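# Sort items into containers matching their sticker colors

## Task

Put every item inside the container whose color is the same as the sticker on that item.

## Robot and tools

ROBOTS. Four identical i2rt Big YAM arms, arm1, arm2, arm3, arm4. Each has six revolute joints, a two-finger gripper and a wrist camera that sits on top of the hand looking toward the fingertips. Reach is about 1.0 m from the joint1 axis. Foot (base_link) poses in the scene frame, metres, quaternion wxyz: arm1 x=-0.644 y=+1.377 z=+0.914 (+0.682, +0.007, +0.004, +0.731); arm2 x=-0.655 y=-0.555 z=+0.928 (+0.747, +0.002, +0.000, -0.665); arm3 x=+0.651 y=-1.332 z=+0.868 (+0.663, -0.004, -0.006, -0.748); arm4 x=+0.648 y=+0.477 z=+0.879 (+0.687, +0.001, +0.003, +0.727). Each foot faces along its own +x. Cameras: arm1_cam_wrist to arm4_cam_wrist on the hands, and cam_room_a1, cam_room_a2, cam_room_b1, cam_room_b2 fixed in the room.

FRAME. One shared scene frame, origin on the floor, +z up, metres. "hand" is the point between the finger pads, roughly 1 cm short of the tips. The fingers point along the hand's +z; they open and close along its y. hand_target is where the hand would be at the joint targets currently held. Printed hand positions can be off, more so far out.

move. Keys: arm1, arm2, arm3, arm4 (each optional) and cameras. Each arm key holds an object for that arm alone; an arm you omit keeps its previous command. Inside it:
- joints: a dict by name of absolute targets. joint1_rad -2.879..2.879 (yaw about the foot, positive counter-clockwise from above, 0 = along the foot's +x); joint2_rad 0..3.141 (shoulder, 0 = upper arm pointing back, positive lifts then swings forward); joint3_rad 0..3.019 (elbow, 0 = folded, positive opens); joint4_rad -1.692..1.57 (hand pitch, positive tips fingers up); joint5_rad -1.57..1.57 (hand swing sideways, positive to the arm's right); joint6_rad -2.094..2.094 (roll, positive clockwise seen from behind); gripper_m 0..0.093, the fingertip gap in metres. Done tolerances: ±0.045, ±0.14, ±0.09, ±0.055, ±0.03, ±0.035 rad, ±0.003 m.
- min_time_s: 0.1..8 s, the shortest duration for that arm's joint motions.
- target: one list of 7 numbers [x, y, z, qw, qx, qy, qz], an absolute hand pose in the scene frame (metres, unit quaternion). The hand follows a straight line from its hand_target to it. With target, joints may contain only gripper_m.
- speed: top path speed, 0.002..0.5 m/s (default 0.25), only allowed with target; rotation is capped at twice that value in rad/s.
cameras: list of camera names or ["all"]; [] means none. Omitted: all when no action is given, none otherwise.
All motions in a call start together. All hand paths in one call finish together, paced by the slowest; a path takes 0.5 to 10 s and a call at most 15 s. The controller clips each step to within 100 mm and 20 degrees of the measured hand, so expect errors of a centimetre or more, overshoot near full stretch, and wide swings on joint moves. Paths ignore obstacles and other arms. A move with no action returns full state, images and the scene number.

wait: seconds 0..10, optional cameras. Nothing new is commanded.
zoom_image: camera plus region [x0, y0, x1, y1] in pixels, origin top-left, at most 504 by 504; only cameras in the latest images.
read_manual: section "licences" only; no motion.
finished_scene: scene = current scene number; irreversible. After ending the first scene, make no further call in that reply.

RESULTS. A "move" line lists each arm sent a motion: "done" or its worst status. joint_status and hand_status: done; off_target (resting short, maybe still pushing); time_out (each joint now holds a nearby target and keeps pushing; on_its_own lists those not yet there; resend the reported position to relax it); not_followed. "joint command not followed" or "pose unreachable" means a safety check blocked the targets (gripper still runs). on_its_own lists uncommanded behaviour; "held at" is a target, not a reading. Arms under "as last shown" were not commanded and show "not commanded" plus stale lines. The pictures line gives image order; images may lag the state slightly. Joint velocities in rad/s (gripper m/s); "within noise" means still. Joint torques in N m per arm joint, positive toward larger angles, with offsets and noise; entries 3 and 4 wrap at ±28. MOTOR HOT warns of heat; OVER-TEMPERATURE FAULT means the arm went limp for 30 to 60 s or more; afterwards keys read limit_stop_at_motor_heat and need resending.

GRIPPER. Closed on nothing it reads 0.000 to 0.003. Gripping a hard part at full force it reads up to about 0.005 below the part width (some read up to 0.002 wider). Command about 0.005 below the touch reading for a firm grip, deeper for soft, small or round things; soft items crush more with smaller targets. Open well above the reading to release. Force limit is roughly 50 to 64 N per pad.

AVOID. Knocking or placing anything outside the work area or on the floor; drops, letting go of moving items, slams and hard hits on fixed or heavy things. Arms pressing on each other, including one gripper closing on another's fingers; the clearance check can be too late and lets fingers, housings and cameras meet. Arms keep pushing after contact, which heats motors, as do long holds with a load or outstretched arms. A refused call (out-of-range value) or a stop cancels the rest of that reply's move, wait and finished_scene calls; an unknown key just makes that call invalid. Loose items may occasionally be nudged by outside pushes.

Each tool is called after "Emit:" as name(argument=value, ...) on one line, values as JSON.

## Session

Emit:
move()

Scene clock: 0.00 s.
Joint torques (N m): no reading
Motor temperatures (°C): arm1=[22 24 25 23 21 21 21] | arm2=[24 24 24 22 22 20 23] | arm3=[24 24 23 24 24 23 23] | arm4=[23 21 22 22 25 21 24]
Heat: arm1: hottest joint3_rad 25 °C; arm2: hottest joint1_rad 24 °C; arm3: hottest joint1_rad 24 °C; arm4: hottest joint5_rad 25 °C.
Joint velocities: within noise
arm1.joint_positions: joint1_rad=-0.126 joint2_rad=+0.650 joint3_rad=+1.429 joint4_rad=-1.488 joint5_rad=-0.026 joint6_rad=-0.127 gripper_m=+0.09396
arm1.joint_status: not commanded
arm1.hand: x=-0.6270 y=+1.5972 z=+1.4351 quat_wxyz=(-0.310, +0.665, -0.618, -0.282) (m; scene frame)
arm1.hand_target: x=-0.6269 y=+1.5953 z=+1.4482 quat_wxyz=(-0.321, +0.661, -0.613, -0.291) (m; scene frame)
arm1.hand_status: not commanded
arm2.joint_positions: joint1_rad=-0.045 joint2_rad=+0.645 joint3_rad=+1.565 joint4_rad=-1.137 joint5_rad=+0.166 joint6_rad=-0.774 gripper_m=+0.09396
arm2.joint_status: not commanded
arm2.hand: x=-0.6689 y=-0.7907 z=+1.5906 quat_wxyz=(-0.204, -0.325, -0.709, +0.592) (m; scene frame)
arm2.hand_target: x=-0.6692 y=-0.7857 z=+1.5994 quat_wxyz=(-0.208, -0.323, -0.702, +0.599) (m; scene frame)
arm2.hand_status: not commanded
arm3.joint_positions: joint1_rad=+0.075 joint2_rad=+0.603 joint3_rad=+1.391 joint4_rad=-1.324 joint5_rad=-0.185 joint6_rad=-0.597 gripper_m=+0.09396
arm3.joint_status: not commanded
arm3.hand: x=+0.6714 y=-1.5539 z=+1.4174 quat_wxyz=(-0.295, -0.381, -0.775, +0.409) (m; scene frame)
arm3.hand_target: x=+0.6715 y=-1.5515 z=+1.4286 quat_wxyz=(-0.300, -0.376, -0.770, +0.420) (m; scene frame)
arm3.hand_status: not commanded
arm4.joint_positions: joint1_rad=+0.109 joint2_rad=+0.632 joint3_rad=+1.440 joint4_rad=-1.502 joint5_rad=+0.178 joint6_rad=-0.775 gripper_m=+0.09396
arm4.joint_status: not commanded
arm4.hand: x=+0.6469 y=+0.6902 z=+1.4068 quat_wxyz=(-0.410, +0.846, -0.316, -0.125) (m; scene frame)
arm4.hand_target: x=+0.6473 y=+0.6879 z=+1.4162 quat_wxyz=(-0.419, +0.841, -0.316, -0.131) (m; scene frame)
arm4.hand_status: not commanded
pictures: arm1_cam_wrist, arm2_cam_wrist, arm3_cam_wrist, arm4_cam_wrist, cam_room_a1, cam_room_a2, cam_room_b1, cam_room_b2
Images, in order (width x height): arm1_cam_wrist 672x504, arm2_cam_wrist 672x504, arm3_cam_wrist 672x504, arm4_cam_wrist 672x504, cam_room_a1 672x504, cam_room_a2 672x504, cam_room_b1 672x504, cam_room_b2 672x504.

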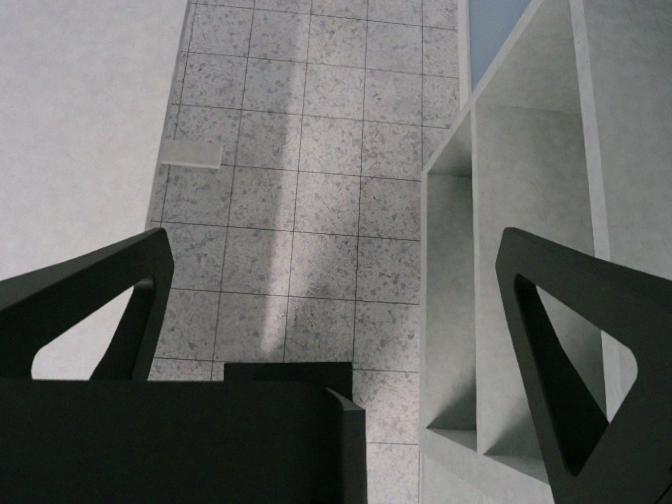

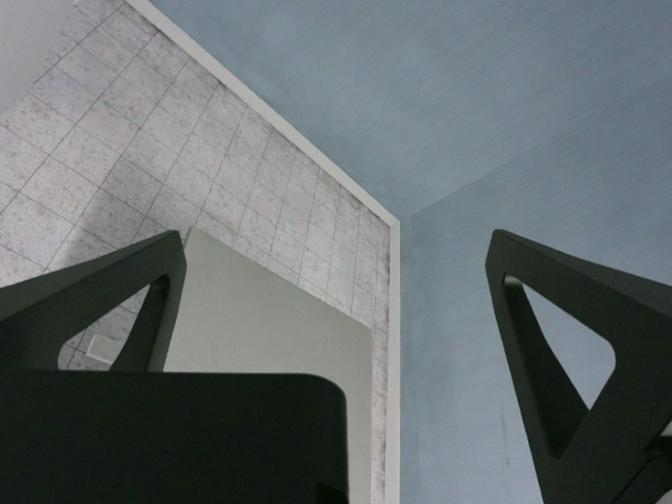

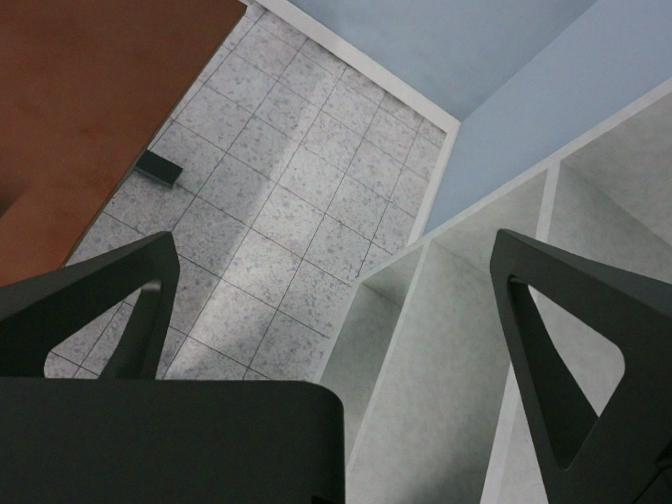

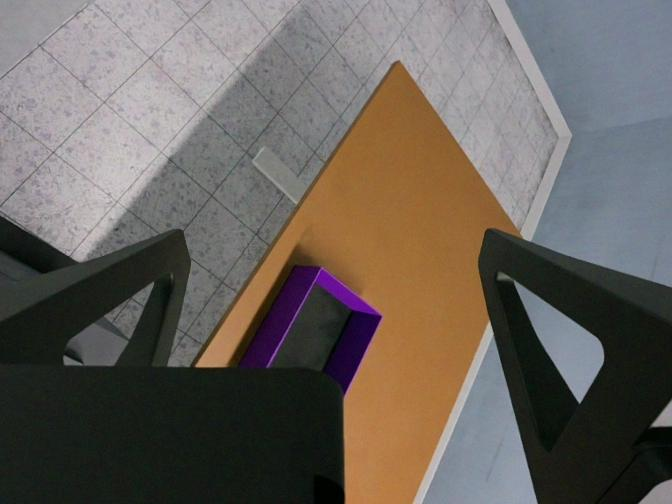

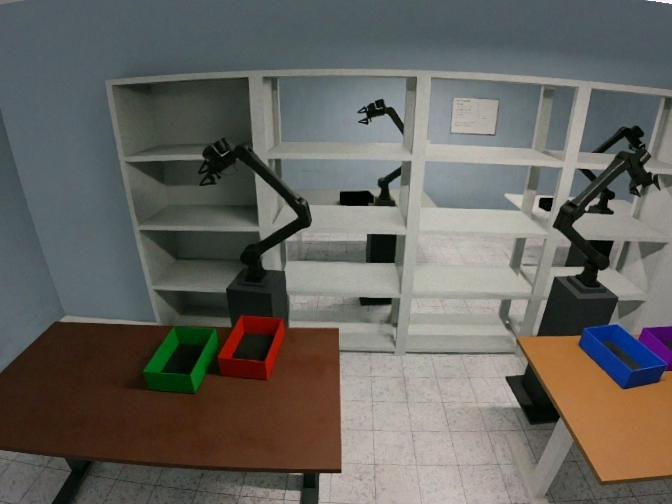

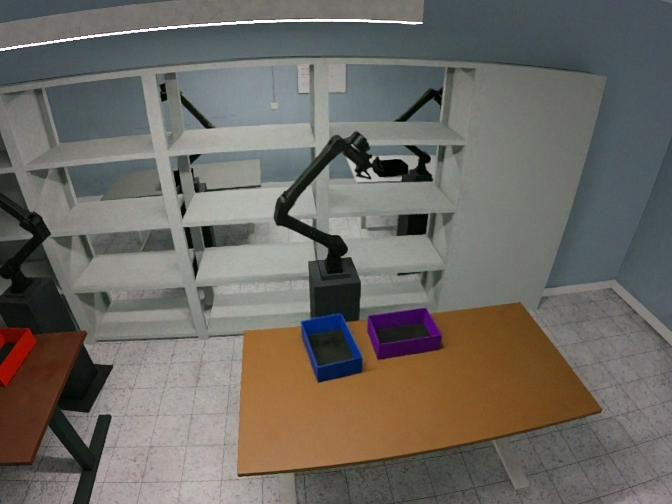

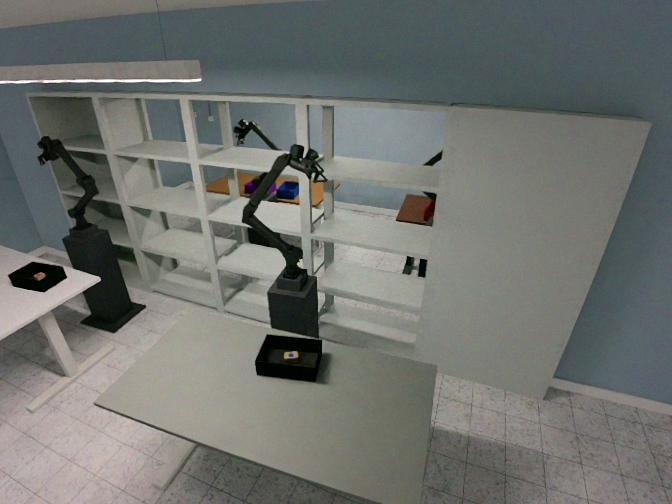

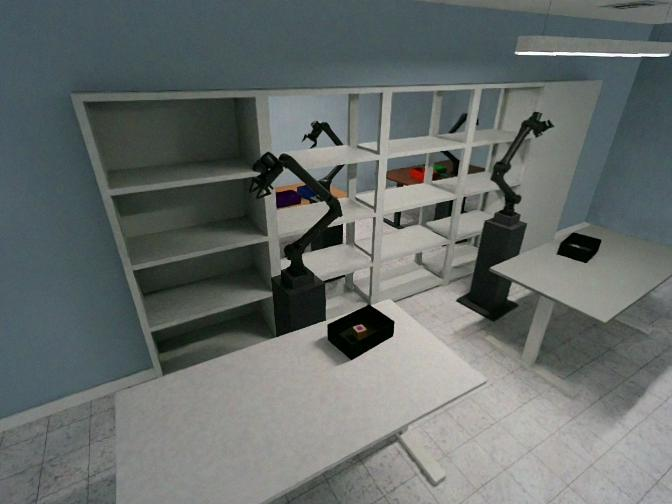

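Emit:
zoom_image(camera="cam_room_b1", region=[240, 320, 340, 395])

Emit:
zoom_image(camera="cam_room_b2", region=[310, 290, 410, 365])

Emit:
zoom_image(camera="cam_room_b2", region=[180, 70, 640, 400])

Emit:
zoom_image(camera="cam_room_b1", region=[0, 60, 460, 405])

Emit:
zoom_image(camera="cam_room_a2", region=[0, 60, 460, 405])

Emit:
zoom_image(camera="cam_room_a1", region=[100, 60, 560, 405])

Scaled by 5.040.

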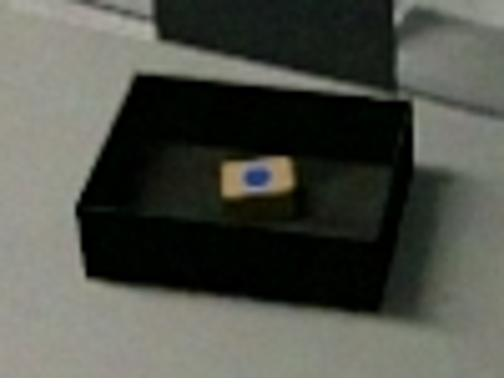

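Scaled by 5.040.

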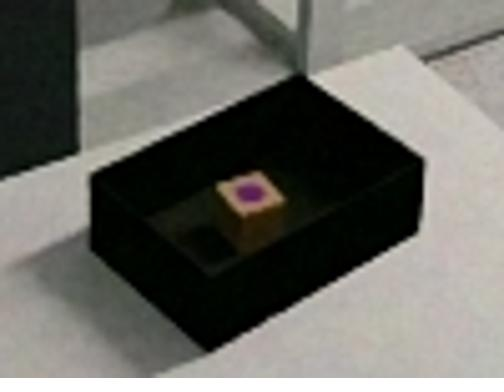

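Scaled by 1.096.

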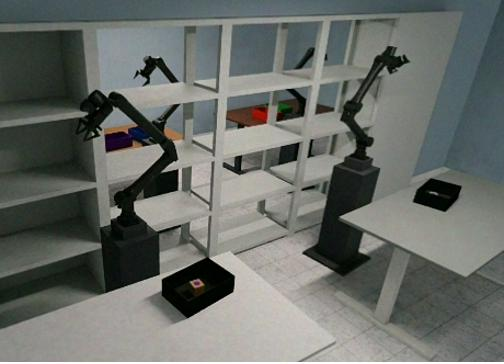

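Scaled by 1.096.

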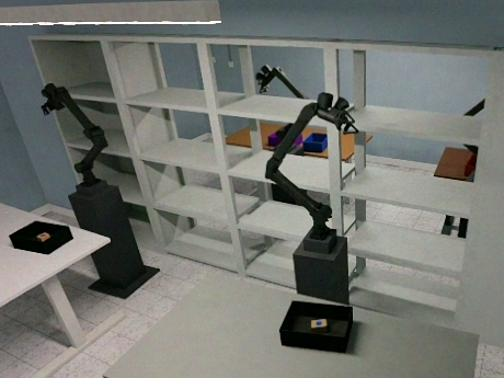

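Scaled by 1.096.

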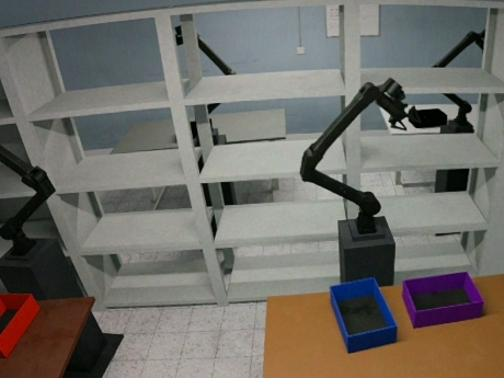

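Scaled by 1.096.

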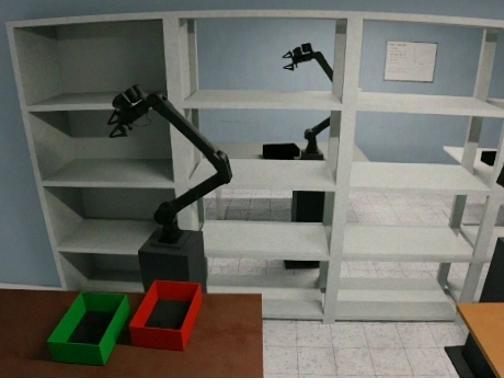

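Emit:
move(arm1={"joints": {"joint1_rad": 1.57, "joint2_rad": 0.9, "joint3_rad": 1.3, "joint4_rad": -1.6, "joint5_rad": 0, "joint6_rad": 0}, "min_time_s": 3}, arm2={"joints": {"joint1_rad": -1.57, "joint2_rad": 0.9, "joint3_rad": 1.3, "joint4_rad": -1.6, "joint5_rad": 0, "joint6_rad": 0}, "min_time_s": 3}, arm4={"joints": {"joint1_rad": 1.5, "joint2_rad": 0.65, "joint3_rad": 1.43, "joint4_rad": -1.2, "joint5_rad": 0, "joint6_rad": 0}, "min_time_s": 3}, arm3={"joints": {"joint1_rad": -2.0, "joint2_rad": 0.65, "joint3_rad": 1.43, "joint4_rad": -1.2, "joint5_rad": 0, "joint6_rad": 0}, "min_time_s": 3}, cameras=["all"])

Scene clock: 59.33 s.
Joint torques (N m): arm1=[-1.2 -0.62 10.4 0.69 0.07 0.12] | arm2=[0.44 -3.66 9.83 1.03 -0.17 0.22] | arm3=[0.62 1.55 11.12 2.41 0.09 0.04] | arm4=[1.08 2.43 6.87 2.04 -0.01 0.21]
Motor temperatures (°C): arm1=[22 24 31 23 21 21 21] | arm2=[24 24 28 23 22 20 23] | arm3=[24 24 28 24 24 23 23] | arm4=[23 22 26 22 25 21 24]
Heat: arm1: hottest joint3_rad 31 °C; arm2: hottest joint3_rad 28 °C; arm3: hottest joint3_rad 28 °C; arm4: hottest joint3_rad 26 °C.
move: arm1 done; arm2 done; arm3 done; arm4 done
Joint velocities: within noise
arm1.joint_positions: joint1_rad=+1.565 joint2_rad=+0.894 joint3_rad=+1.298 joint4_rad=-1.589 joint5_rad=-0.002 joint6_rad=-0.008 gripper_m=+0.09397
arm1.joint_status: all done
arm1.hand: x=-0.9190 y=+1.3586 z=+1.3069 quat_wxyz=(+0.005, +0.979, +0.035, -0.199) (m; scene frame)
arm1.hand_target: x=-0.9183 y=+1.3577 z=+1.3054 quat_wxyz=(+0.005, +0.981, +0.034, -0.192) (m; scene frame)
arm1.hand_status: not commanded
arm2.joint_positions: joint1_rad=-1.567 joint2_rad=+0.890 joint3_rad=+1.313 joint4_rad=-1.587 joint5_rad=+0.003 joint6_rad=-0.015 gripper_m=+0.09396
arm2.joint_status: all done
arm2.hand: x=-0.9366 y=-0.5894 z=+1.3243 quat_wxyz=(-0.007, -0.977, -0.066, +0.201) (m; scene frame)
arm2.hand_target: x=-0.9353 y=-0.5891 z=+1.3145 quat_wxyz=(-0.009, -0.981, -0.058, +0.183) (m; scene frame)
arm2.hand_status: not commanded
arm3.joint_positions: joint1_rad=-1.990 joint2_rad=+0.642 joint3_rad=+1.391 joint4_rad=-1.218 joint5_rad=-0.002 joint6_rad=-0.008 gripper_m=+0.09398
arm3.joint_status: all done
arm3.hand: x=+0.4272 y=-1.1900 z=+1.4251 quat_wxyz=(+0.135, -0.823, +0.227, +0.502) (m; scene frame)
arm3.hand_target: x=+0.4293 y=-1.1877 z=+1.4466 quat_wxyz=(+0.142, -0.809, +0.231, +0.522) (m; scene frame)
arm3.hand_status: not commanded
arm4.joint_positions: joint1_rad=+1.495 joint2_rad=+0.639 joint3_rad=+1.436 joint4_rad=-1.219 joint5_rad=+0.003 joint6_rad=-0.014 gripper_m=+0.09396
arm4.joint_status: all done
arm4.hand: x=+0.3993 y=+0.4852 z=+1.4628 quat_wxyz=(-0.009, +0.838, -0.004, -0.545) (m; scene frame)
arm4.hand_target: x=+0.3912 y=+0.4835 z=+1.4616 quat_wxyz=(-0.002, +0.838, -0.007, -0.546) (m; scene frame)
arm4.hand_status: not commanded
pictures: arm1_cam_wrist, arm2_cam_wrist, arm3_cam_wrist, arm4_cam_wrist, cam_room_a1, cam_room_a2, cam_room_b1, cam_room_b2
Images, in order (width x height): arm1_cam_wrist 672x504, arm2_cam_wrist 672x504, arm3_cam_wrist 672x504, arm4_cam_wrist 672x504, cam_room_a1 672x504, cam_room_a2 672x504, cam_room_b1 672x504, cam_room_b2 672x504.

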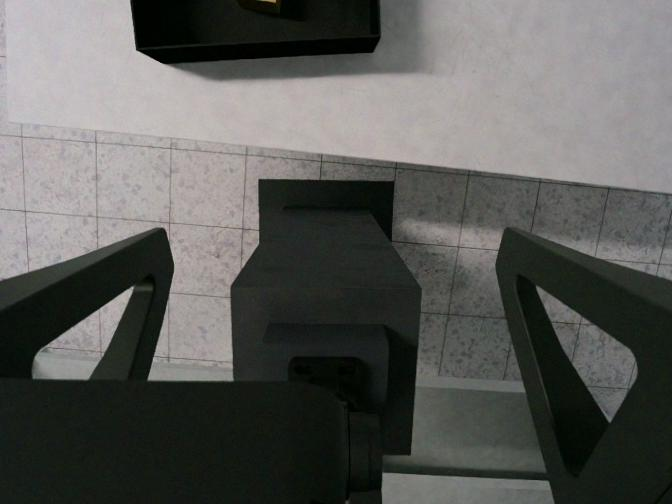

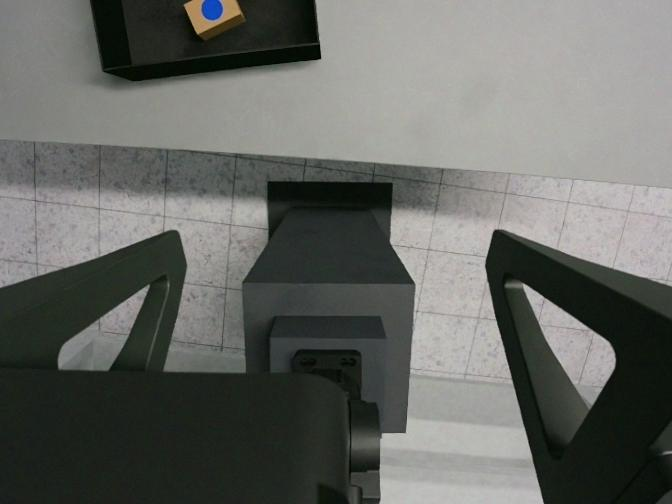

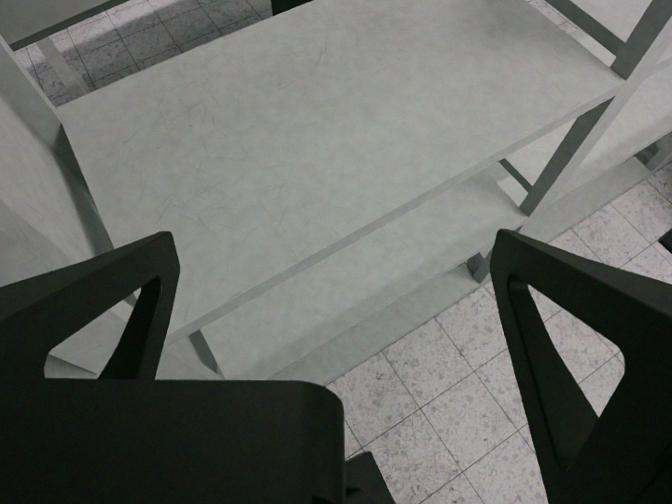

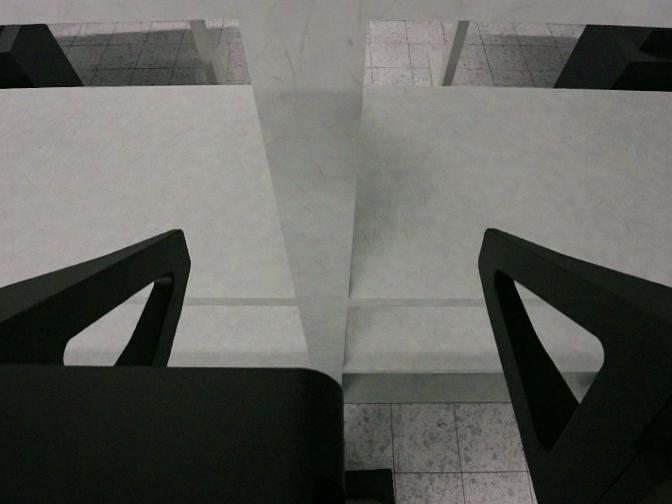

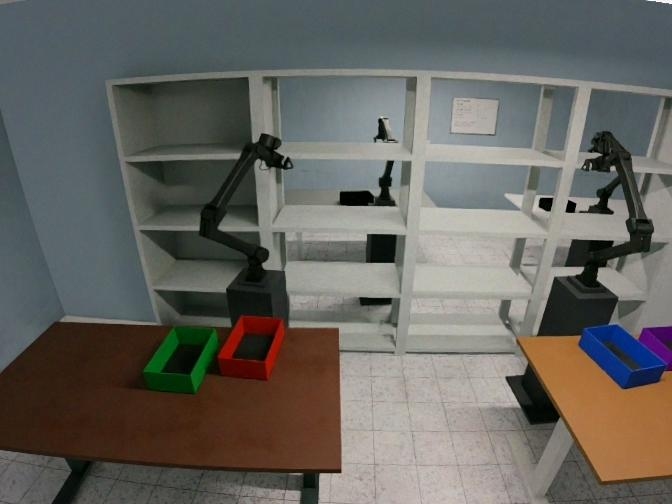

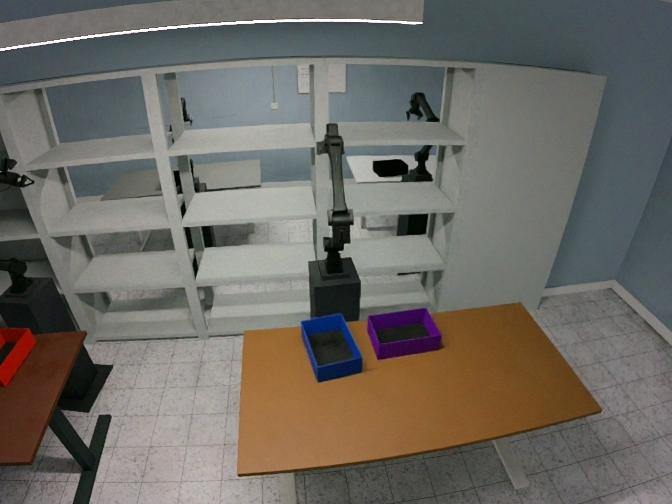

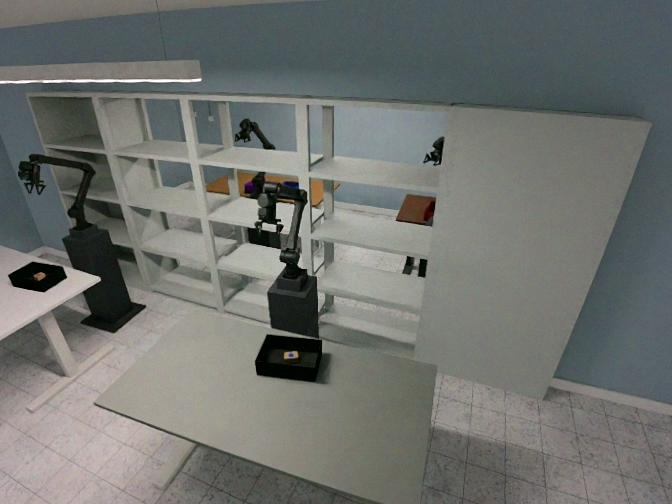

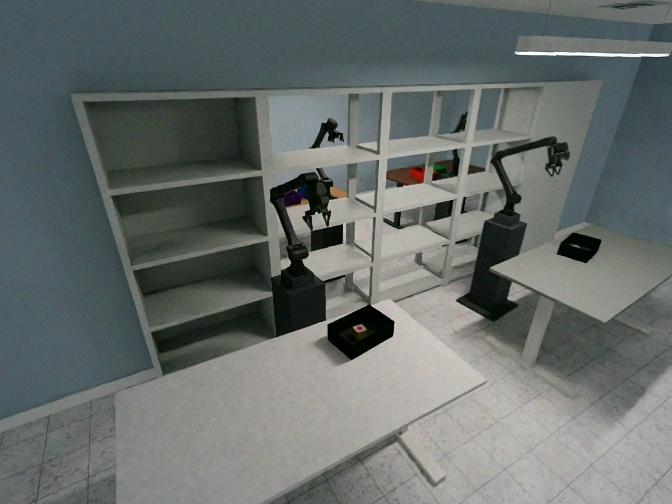

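Emit:
move(arm4={"joints": {"joint1_rad": 1.2, "joint2_rad": 0.65, "joint3_rad": 1.43, "joint4_rad": -0.5, "joint5_rad": 0, "joint6_rad": 0}, "min_time_s": 2}, arm1={"joints": {"joint1_rad": 1.57, "joint2_rad": 0.9, "joint3_rad": 1.3, "joint4_rad": -1.1, "joint5_rad": 0, "joint6_rad": 0}, "min_time_s": 2}, arm2={"joints": {"joint1_rad": -1.57, "joint2_rad": 0.9, "joint3_rad": 1.3, "joint4_rad": -1.1, "joint5_rad": 0, "joint6_rad": 0}, "min_time_s": 2}, cameras=["arm4_cam_wrist","arm1_cam_wrist","arm2_cam_wrist","cam_room_a2"])

Emit:
move(arm4={"joints": {"joint1_rad": 1.2, "joint2_rad": 1.2, "joint3_rad": 1.43, "joint4_rad": -0.5, "joint5_rad": 0, "joint6_rad": 0}, "min_time_s": 2}, cameras=["arm4_cam_wrist","cam_room_a2"])

Scene clock: 118.73 s.
Joint torques (N m): arm1=[-1.2 -1.55 11.1 2.51 0.08 0.11] | arm2=[0.5 -4.48 10.51 3.08 -0.16 0.2] | arm3=[0.67 1.61 11.14 2.4 0.07 0.02] | arm4=[0.26 2.73 6.67 1.87 -0.02 0.19]
Motor temperatures (°C): arm1=[22 24 30 23 21 21 21] | arm2=[24 24 30 22 22 20 23] | arm3=[24 24 31 24 24 23 23] | arm4=[23 22 27 22 24 21 24]
Heat: arm1: hottest joint3_rad 30 °C; arm2: hottest joint3_rad 30 °C; arm3: hottest joint3_rad 31 °C; arm4: hottest joint3_rad 27 °C.
move: arm1 done; arm2 done; arm4 done
Joint velocities: within noise
arm1.joint_positions: joint1_rad=+1.565 joint2_rad=+0.894 joint3_rad=+1.298 joint4_rad=-1.122 joint5_rad=-0.002 joint6_rad=-0.008 gripper_m=+0.09397
arm1.joint_status: all done
arm1.hand: x=-1.0114 y=+1.3526 z=+1.3750 quat_wxyz=(+0.011, +0.907, +0.033, -0.421) (m; scene frame)
arm1.hand_target: x=-1.0169 y=+1.3507 z=+1.3782 quat_wxyz=(+0.013, +0.903, +0.032, -0.429) (m; scene frame)
arm1.hand_status: not commanded
arm2.joint_positions: joint1_rad=-1.567 joint2_rad=+0.890 joint3_rad=+1.313 joint4_rad=-1.119 joint5_rad=+0.003 joint6_rad=-0.014 gripper_m=+0.09396
arm2.joint_status: all done
arm2.hand: x=-1.0283 y=-0.6007 z=+1.3927 quat_wxyz=(-0.020, -0.904, -0.061, +0.422) (m; scene frame)
arm2.hand_target: x=-1.0345 y=-0.6011 z=+1.3856 quat_wxyz=(-0.023, -0.906, -0.054, +0.420) (m; scene frame)
arm2.hand_status: not commanded
arm3: as last shown
arm4.joint_positions: joint1_rad=+1.208 joint2_rad=+0.640 joint3_rad=+1.436 joint4_rad=-0.519 joint5_rad=+0.003 joint6_rad=-0.014 gripper_m=+0.09396
arm4.joint_status: all done
arm4.hand: x=+0.3996 y=+0.5606 z=+1.6320 quat_wxyz=(-0.127, +0.594, -0.091, -0.789) (m; scene frame)
arm4.hand_target: x=+0.3932 y=+0.5643 z=+1.6309 quat_wxyz=(-0.124, +0.593, -0.096, -0.790) (m; scene frame)
arm4.hand_status: not commanded
pictures: arm1_cam_wrist, arm2_cam_wrist, arm4_cam_wrist, cam_room_a2
Images, in order (width x height): arm1_cam_wrist 672x504, arm2_cam_wrist 672x504, arm4_cam_wrist 672x504, cam_room_a2 672x504.

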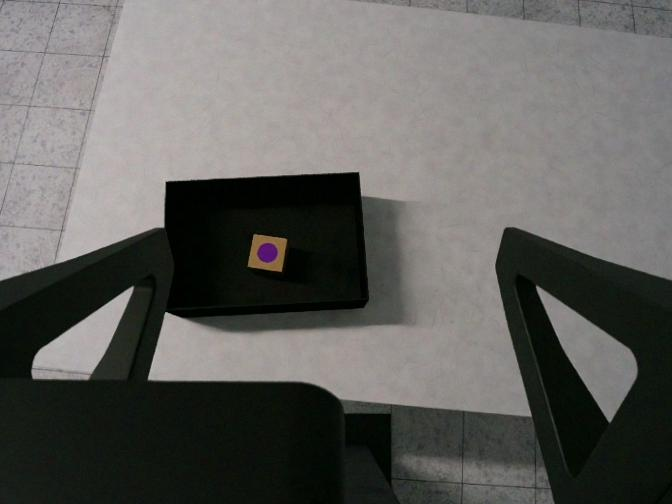

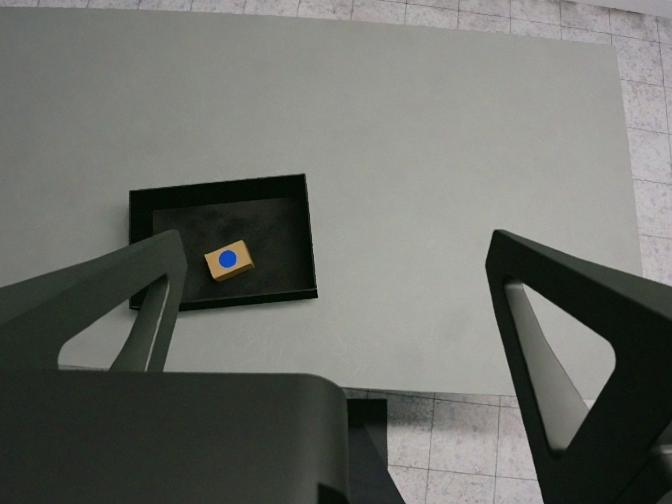

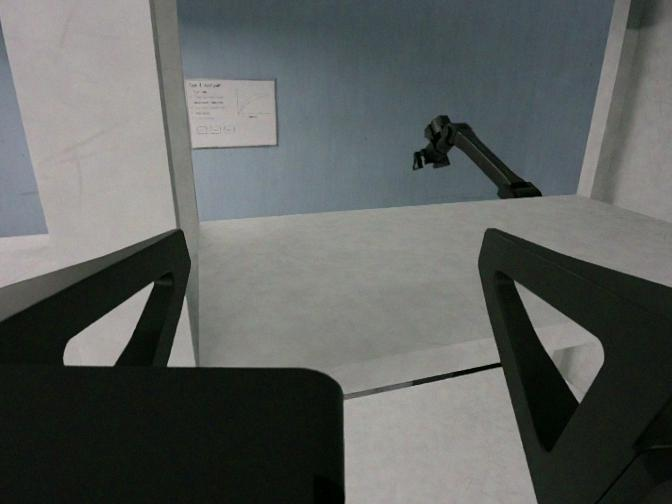

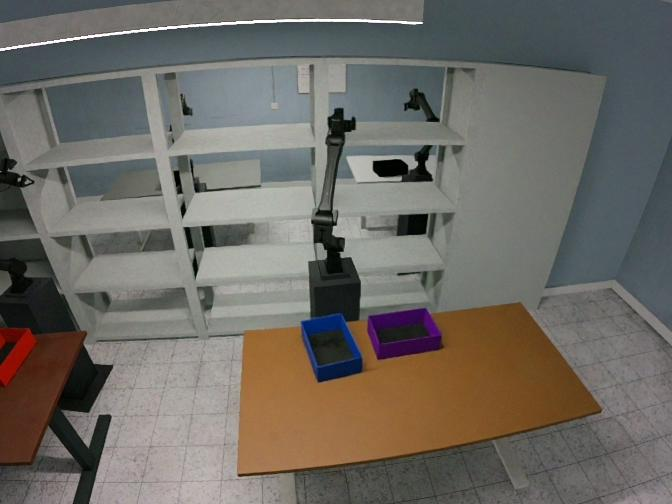

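Scene clock: 121.03 s.
Joint torques (N m): arm1=[-1.14 -1.03 11.1 2.39 0.05 0.1] | arm2=[0.5 -4.31 10.51 3.14 -0.17 0.21] | arm3=[0.56 1.61 11.12 2.43 0.09 0.03] | arm4=[0.32 -0.32 7.35 0.84 0.16 -0.1]
Motor temperatures (°C): arm1=[22 24 30 23 21 21 21] | arm2=[24 24 30 22 22 20 23] | arm3=[24 24 31 24 24 23 23] | arm4=[23 22 27 22 24 21 24]
Heat: arm1: hottest joint3_rad 30 °C; arm2: hottest joint3_rad 30 °C; arm3: hottest joint3_rad 31 °C; arm4: hottest joint3_rad 27 °C.
move: arm4 done
Joint velocities: within noise
arm1, arm2, arm3: as last shown
arm4.joint_positions: joint1_rad=+1.206 joint2_rad=+1.107 joint3_rad=+1.460 joint4_rad=-0.482 joint5_rad=-0.002 joint6_rad=+0.017 gripper_m=+0.09396
arm4.joint_status: all done
arm4.hand: x=+0.1575 y=+0.6366 z=+1.4806 quat_wxyz=(-0.094, +0.740, -0.122, -0.655) (m; scene frame)
arm4.hand_target: x=+0.1190 y=+0.6524 z=+1.4100 quat_wxyz=(-0.093, +0.785, -0.126, -0.600) (m; scene frame)
arm4.hand_status: not commanded
pictures: arm4_cam_wrist, cam_room_a2
Images, in order (width x height): arm4_cam_wrist 672x504, cam_room_a2 672x504.

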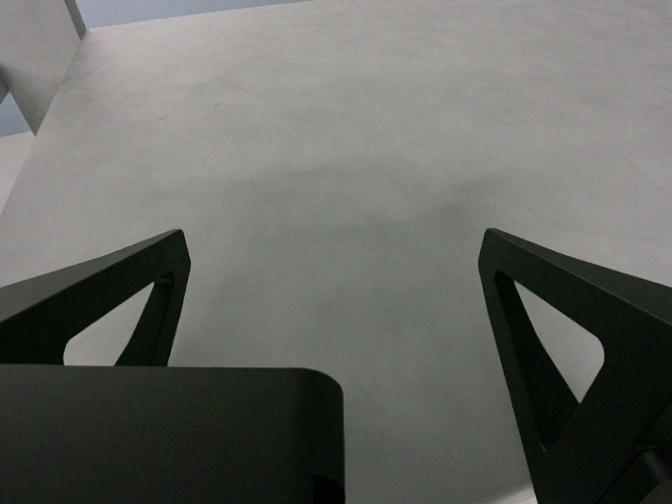

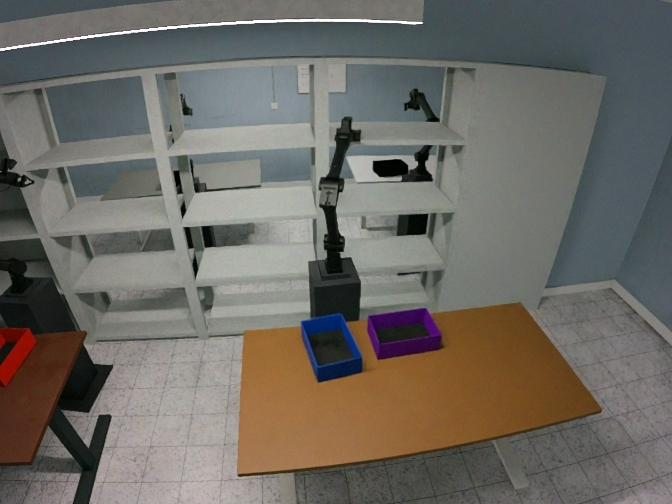

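Emit:
move(cameras=["arm1_cam_wrist","arm2_cam_wrist"])

Emit:
zoom_image(camera="arm2_cam_wrist", region=[120, 160, 330, 320])

Emit:
zoom_image(camera="arm1_cam_wrist", region=[160, 160, 370, 320])

Scene clock: 177.53 s.
Joint torques (N m): arm1=[-1.44 -0.62 10.97 2.33 0.1 0.11] | arm2=[0.56 -4.42 10.48 3.11 -0.16 0.21] | arm3=[0.5 1.49 11.1 2.43 0.09 0.03] | arm4=[0.38 -0.91 7.28 0.85 0.13 -0.12]
Motor temperatures (°C): arm1=[22 24 31 24 21 21 21] | arm2=[24 24 31 23 22 20 23] | arm3=[24 24 32 24 24 23 23] | arm4=[23 21 29 22 24 21 24]
Heat: arm1: hottest joint3_rad 31 °C; arm2: hottest joint3_rad 31 °C; arm3: hottest joint3_rad 32 °C; arm4: hottest joint3_rad 29 °C.
Joint velocities: within noise
arm1.joint_positions: joint1_rad=+1.565 joint2_rad=+0.894 joint3_rad=+1.298 joint4_rad=-1.122 joint5_rad=-0.002 joint6_rad=-0.008 gripper_m=+0.09397
arm1.joint_status: not commanded
arm1.hand: x=-1.0114 y=+1.3526 z=+1.3750 quat_wxyz=(+0.011, +0.907, +0.033, -0.421) (m; scene frame)
arm1.hand_target: x=-1.0169 y=+1.3507 z=+1.3782 quat_wxyz=(+0.013, +0.903, +0.032, -0.429) (m; scene frame)
arm1.hand_status: not commanded
arm2.joint_positions: joint1_rad=-1.567 joint2_rad=+0.890 joint3_rad=+1.313 joint4_rad=-1.119 joint5_rad=+0.003 joint6_rad=-0.014 gripper_m=+0.09396
arm2.joint_status: not commanded
arm2.hand: x=-1.0283 y=-0.6007 z=+1.3927 quat_wxyz=(-0.020, -0.904, -0.061, +0.422) (m; scene frame)
arm2.hand_target: x=-1.0345 y=-0.6011 z=+1.3856 quat_wxyz=(-0.023, -0.906, -0.054, +0.420) (m; scene frame)
arm2.hand_status: not commanded
arm3.joint_positions: joint1_rad=-1.990 joint2_rad=+0.642 joint3_rad=+1.391 joint4_rad=-1.218 joint5_rad=-0.002 joint6_rad=-0.008 gripper_m=+0.09398
arm3.joint_status: not commanded
arm3.hand: x=+0.4272 y=-1.1900 z=+1.4251 quat_wxyz=(+0.135, -0.823, +0.227, +0.502) (m; scene frame)
arm3.hand_target: x=+0.4293 y=-1.1877 z=+1.4466 quat_wxyz=(+0.142, -0.809, +0.231, +0.522) (m; scene frame)
arm3.hand_status: not commanded
arm4.joint_positions: joint1_rad=+1.206 joint2_rad=+1.107 joint3_rad=+1.460 joint4_rad=-0.482 joint5_rad=-0.002 joint6_rad=+0.017 gripper_m=+0.09396
arm4.joint_status: all done
arm4.hand: x=+0.1575 y=+0.6366 z=+1.4806 quat_wxyz=(-0.094, +0.740, -0.122, -0.655) (m; scene frame)
arm4.hand_target: x=+0.1190 y=+0.6524 z=+1.4100 quat_wxyz=(-0.093, +0.785, -0.126, -0.600) (m; scene frame)
arm4.hand_status: not commanded
pictures: arm1_cam_wrist, arm2_cam_wrist
Images, in order (width x height): arm1_cam_wrist 672x504, arm2_cam_wrist 672x504.

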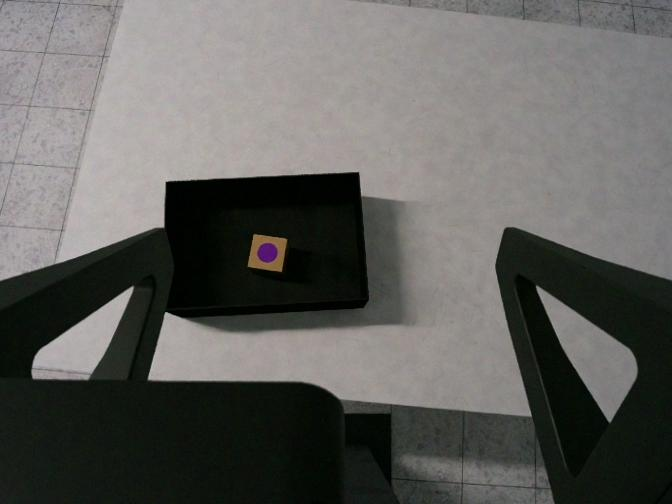

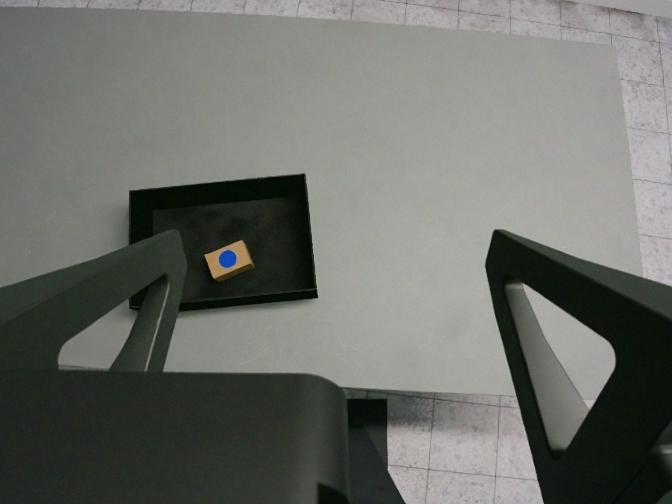

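Scaled by 2.400.

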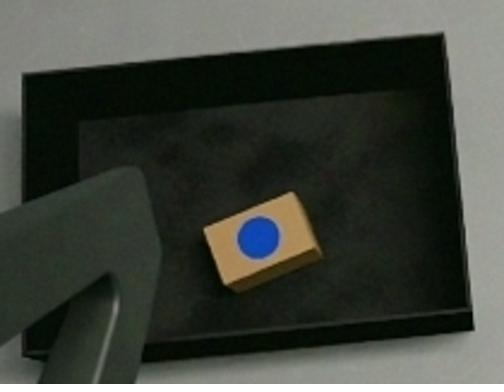

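Scaled by 2.400.

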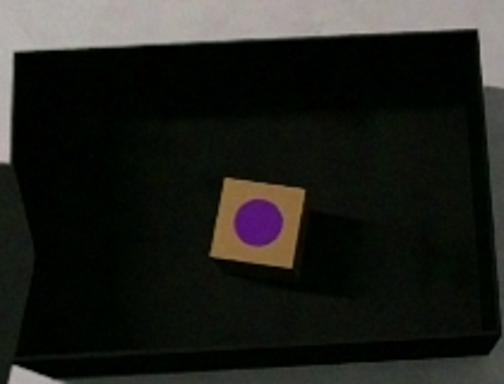

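Emit:
move(arm1={"target": [-1.04, 1.232, 1.0, -0.003, 0.966, -0.013, -0.259]}, arm2={"target": [-1.047, -0.79, 1.0, 0.060, 0.939, 0.225, -0.252]}, arm4={"joints": {"joint1_rad": 1.0, "joint2_rad": 0.65, "joint3_rad": 1.0, "joint4_rad": -1.1, "joint5_rad": 0, "joint6_rad": 0}, "min_time_s": 3}, cameras=["arm1_cam_wrist","arm2_cam_wrist","arm4_cam_wrist"])

Scene clock: 190.77 s.
Joint torques (N m): arm1=[-0.97 -6.83 9.99 1.68 0.26 0.13] | arm2=[1.14 -11.4 9.21 2.5 -0.09 0.21] | arm3=[0.62 1.61 11.11 2.44 0.09 0.02] | arm4=[0.32 -1.61 8.77 0.73 0.11 -0.11]
Motor temperatures (°C): arm1=[22 24 31 24 21 21 21] | arm2=[24 24 31 23 22 20 23] | arm3=[24 24 32 24 24 23 23] | arm4=[23 21 29 22 24 21 24]
Heat: arm1: hottest joint3_rad 31 °C; arm2: hottest joint3_rad 31 °C; arm3: hottest joint3_rad 32 °C; arm4: hottest joint3_rad 29 °C.
move: arm1 off_target; arm2 done; arm4 done
Joint velocities: within noise
arm1.joint_positions: joint1_rad=+1.935 joint2_rad=+1.335 joint3_rad=+0.722 joint4_rad=-0.526 joint5_rad=+0.216 joint6_rad=+0.408 gripper_m=+0.09397
arm1.joint_status: not commanded
arm1.hand: x=-1.0343 y=+1.2377 z=+0.9933 quat_wxyz=(-0.010, +0.969, -0.011, -0.245) (m; scene frame)
arm1.hand_target: x=-1.0399 y=+1.2320 z=+1.0001 quat_wxyz=(-0.003, +0.966, -0.013, -0.259) (m; scene frame)
arm1.hand_status: off_target (0.011 m and 1.8 deg from the pose sent, 0.395 m and 20.5 deg at the start)
arm2.joint_positions: joint1_rad=-1.136 joint2_rad=+1.394 joint3_rad=+0.774 joint4_rad=-0.425 joint5_rad=+0.045 joint6_rad=+0.061 gripper_m=+0.09396
arm2.joint_status: not commanded
arm2.hand: x=-1.0490 y=-0.7885 z=+1.0055 quat_wxyz=(-0.057, -0.938, -0.229, +0.253) (m; scene frame)
arm2.hand_target: x=-1.0469 y=-0.7899 z=+1.0001 quat_wxyz=(-0.060, -0.939, -0.225, +0.252) (m; scene frame)
arm2.hand_status: done (0.006 m and 0.7 deg from the pose sent, 0.436 m and 27.8 deg at the start)
arm3: as last shown
arm4.joint_positions: joint1_rad=+1.009 joint2_rad=+0.656 joint3_rad=+1.005 joint4_rad=-1.088 joint5_rad=-0.002 joint6_rad=+0.014 gripper_m=+0.09396
arm4.joint_status: all done
arm4.hand: x=+0.3826 y=+0.6267 z=+1.2585 quat_wxyz=(-0.095, +0.884, -0.236, -0.393) (m; scene frame)
arm4.hand_target: x=+0.3872 y=+0.6275 z=+1.2556 quat_wxyz=(-0.099, +0.886, -0.234, -0.388) (m; scene frame)
arm4.hand_status: not commanded
pictures: arm1_cam_wrist, arm2_cam_wrist, arm4_cam_wrist
Images, in order (width x height): arm1_cam_wrist 672x504, arm2_cam_wrist 672x504, arm4_cam_wrist 672x504.

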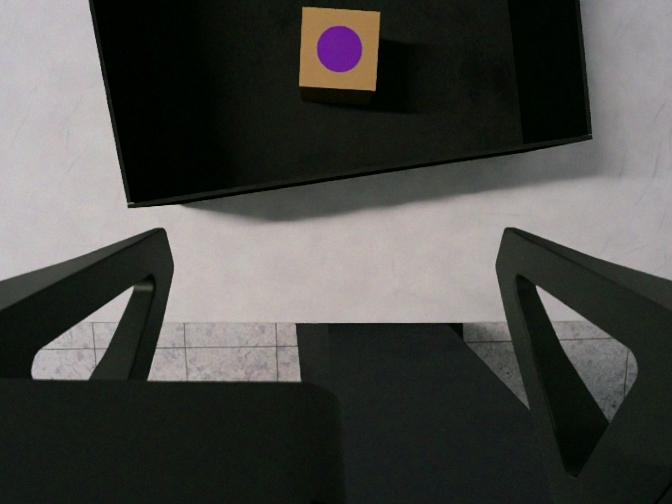

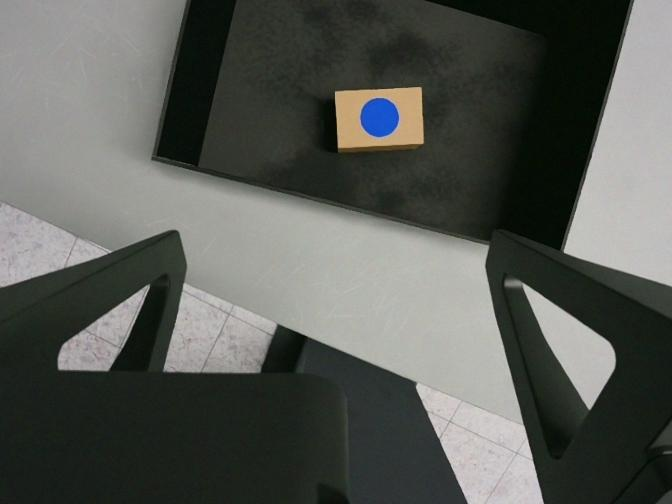

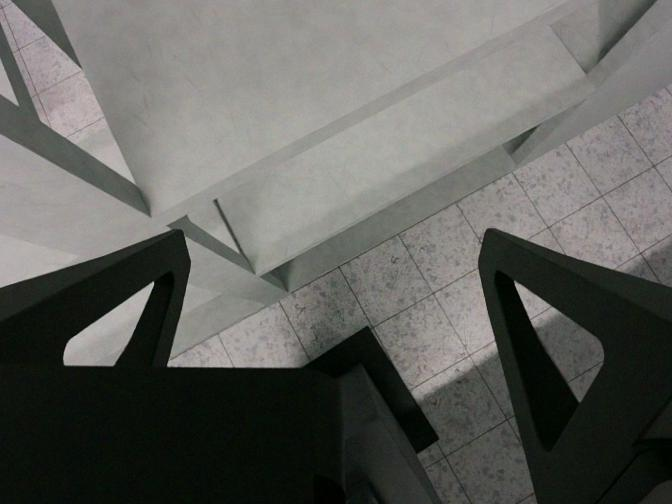

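Emit:
move(arm1={"target": [-1.125, 1.237, 0.9, -0.003, 0.966, -0.013, -0.259], "speed": 0.2}, arm2={"target": [-1.11, -0.785, 0.9, 0.060, 0.939, 0.225, -0.252], "speed": 0.2}, arm4={"joints": {"joint1_rad": 1.57, "joint2_rad": 0.65, "joint3_rad": 1.0, "joint4_rad": -0.5, "joint5_rad": 0, "joint6_rad": 0}, "min_time_s": 3}, cameras=["arm1_cam_wrist","arm2_cam_wrist","arm4_cam_wrist"])

Scene clock: 205.60 s.
Joint torques (N m): arm1=[-2.43 -9.76 11.02 1.77 0.07 -0.05] | arm2=[0.44 -13.74 10.93 2.41 -0.17 -0.09] | arm3=[0.67 1.55 11.14 2.4 0.09 0.03] | arm4=[1.08 -2.2 9.03 2.22 0.19 -0.1]
Motor temperatures (°C): arm1=[22 24 32 24 21 21 21] | arm2=[24 24 30 23 22 20 23] | arm3=[24 24 32 24 24 23 23] | arm4=[23 21 30 22 24 21 24]
Heat: arm1: hottest joint3_rad 32 °C; arm2: hottest joint3_rad 30 °C; arm3: hottest joint3_rad 32 °C; arm4: hottest joint3_rad 30 °C.
move: arm1 off_target; arm2 off_target; arm4 done
Joint velocities: within noise
arm1.joint_positions: joint1_rad=+1.856 joint2_rad=+1.717 joint3_rad=+0.786 joint4_rad=-0.217 joint5_rad=+0.177 joint6_rad=+0.338 gripper_m=+0.09397
arm1.joint_status: not commanded
arm1.hand: x=-1.0987 y=+1.2428 z=+0.8859 quat_wxyz=(-0.012, +0.972, -0.011, -0.233) (m; scene frame)
arm1.hand_target: x=-1.1238 y=+1.2374 z=+0.9010 quat_wxyz=(-0.003, +0.966, -0.013, -0.259) (m; scene frame)
arm1.hand_status: off_target (0.030 m and 3.2 deg from the pose sent, 0.130 m and 1.8 deg at the start)
arm2.joint_positions: joint1_rad=-1.214 joint2_rad=+1.725 joint3_rad=+0.779 joint4_rad=-0.140 joint5_rad=+0.002 joint6_rad=+0.013 gripper_m=+0.09396
arm2.joint_status: not commanded
arm2.hand: x=-1.0876 y=-0.7761 z=+0.8912 quat_wxyz=(-0.056, -0.946, -0.222, +0.231) (m; scene frame)
arm2.hand_target: x=-1.1091 y=-0.7845 z=+0.9008 quat_wxyz=(-0.060, -0.939, -0.225, +0.252) (m; scene frame)
arm2.hand_status: off_target (0.026 m and 2.6 deg from the pose sent, 0.122 m and 0.7 deg at the start)
arm3: as last shown
arm4.joint_positions: joint1_rad=+1.564 joint2_rad=+0.656 joint3_rad=+1.005 joint4_rad=-0.519 joint5_rad=-0.002 joint6_rad=+0.014 gripper_m=+0.09396
arm4.joint_status: all done
arm4.hand: x=+0.2840 y=+0.4611 z=+1.3847 quat_wxyz=(+0.022, +0.763, +0.013, -0.646) (m; scene frame)
arm4.hand_target: x=+0.2852 y=+0.4592 z=+1.3886 quat_wxyz=(+0.019, +0.756, +0.020, -0.654) (m; scene frame)
arm4.hand_status: not commanded
pictures: arm1_cam_wrist, arm2_cam_wrist, arm4_cam_wrist
Images, in order (width x height): arm1_cam_wrist 672x504, arm2_cam_wrist 672x504, arm4_cam_wrist 672x504.

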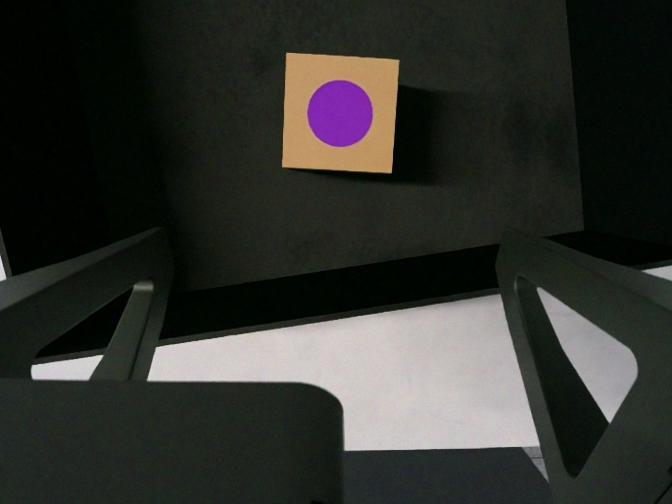

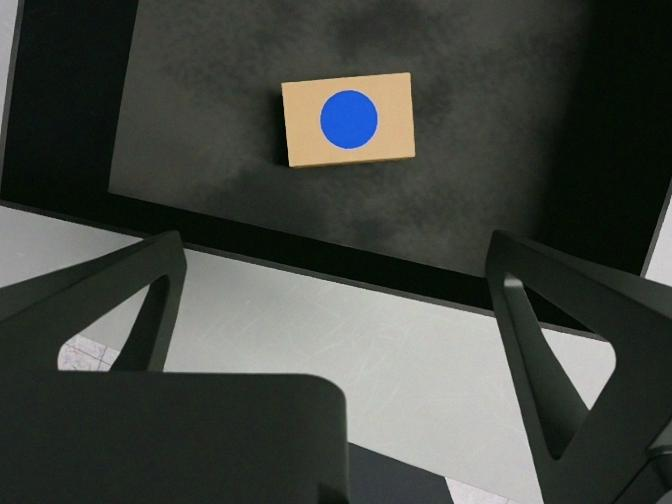

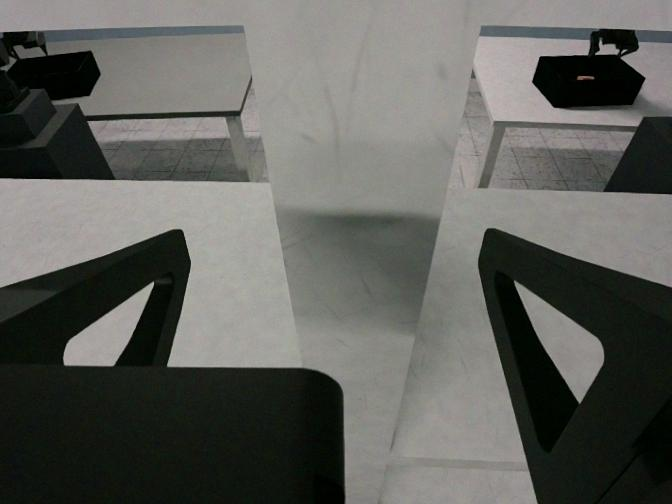

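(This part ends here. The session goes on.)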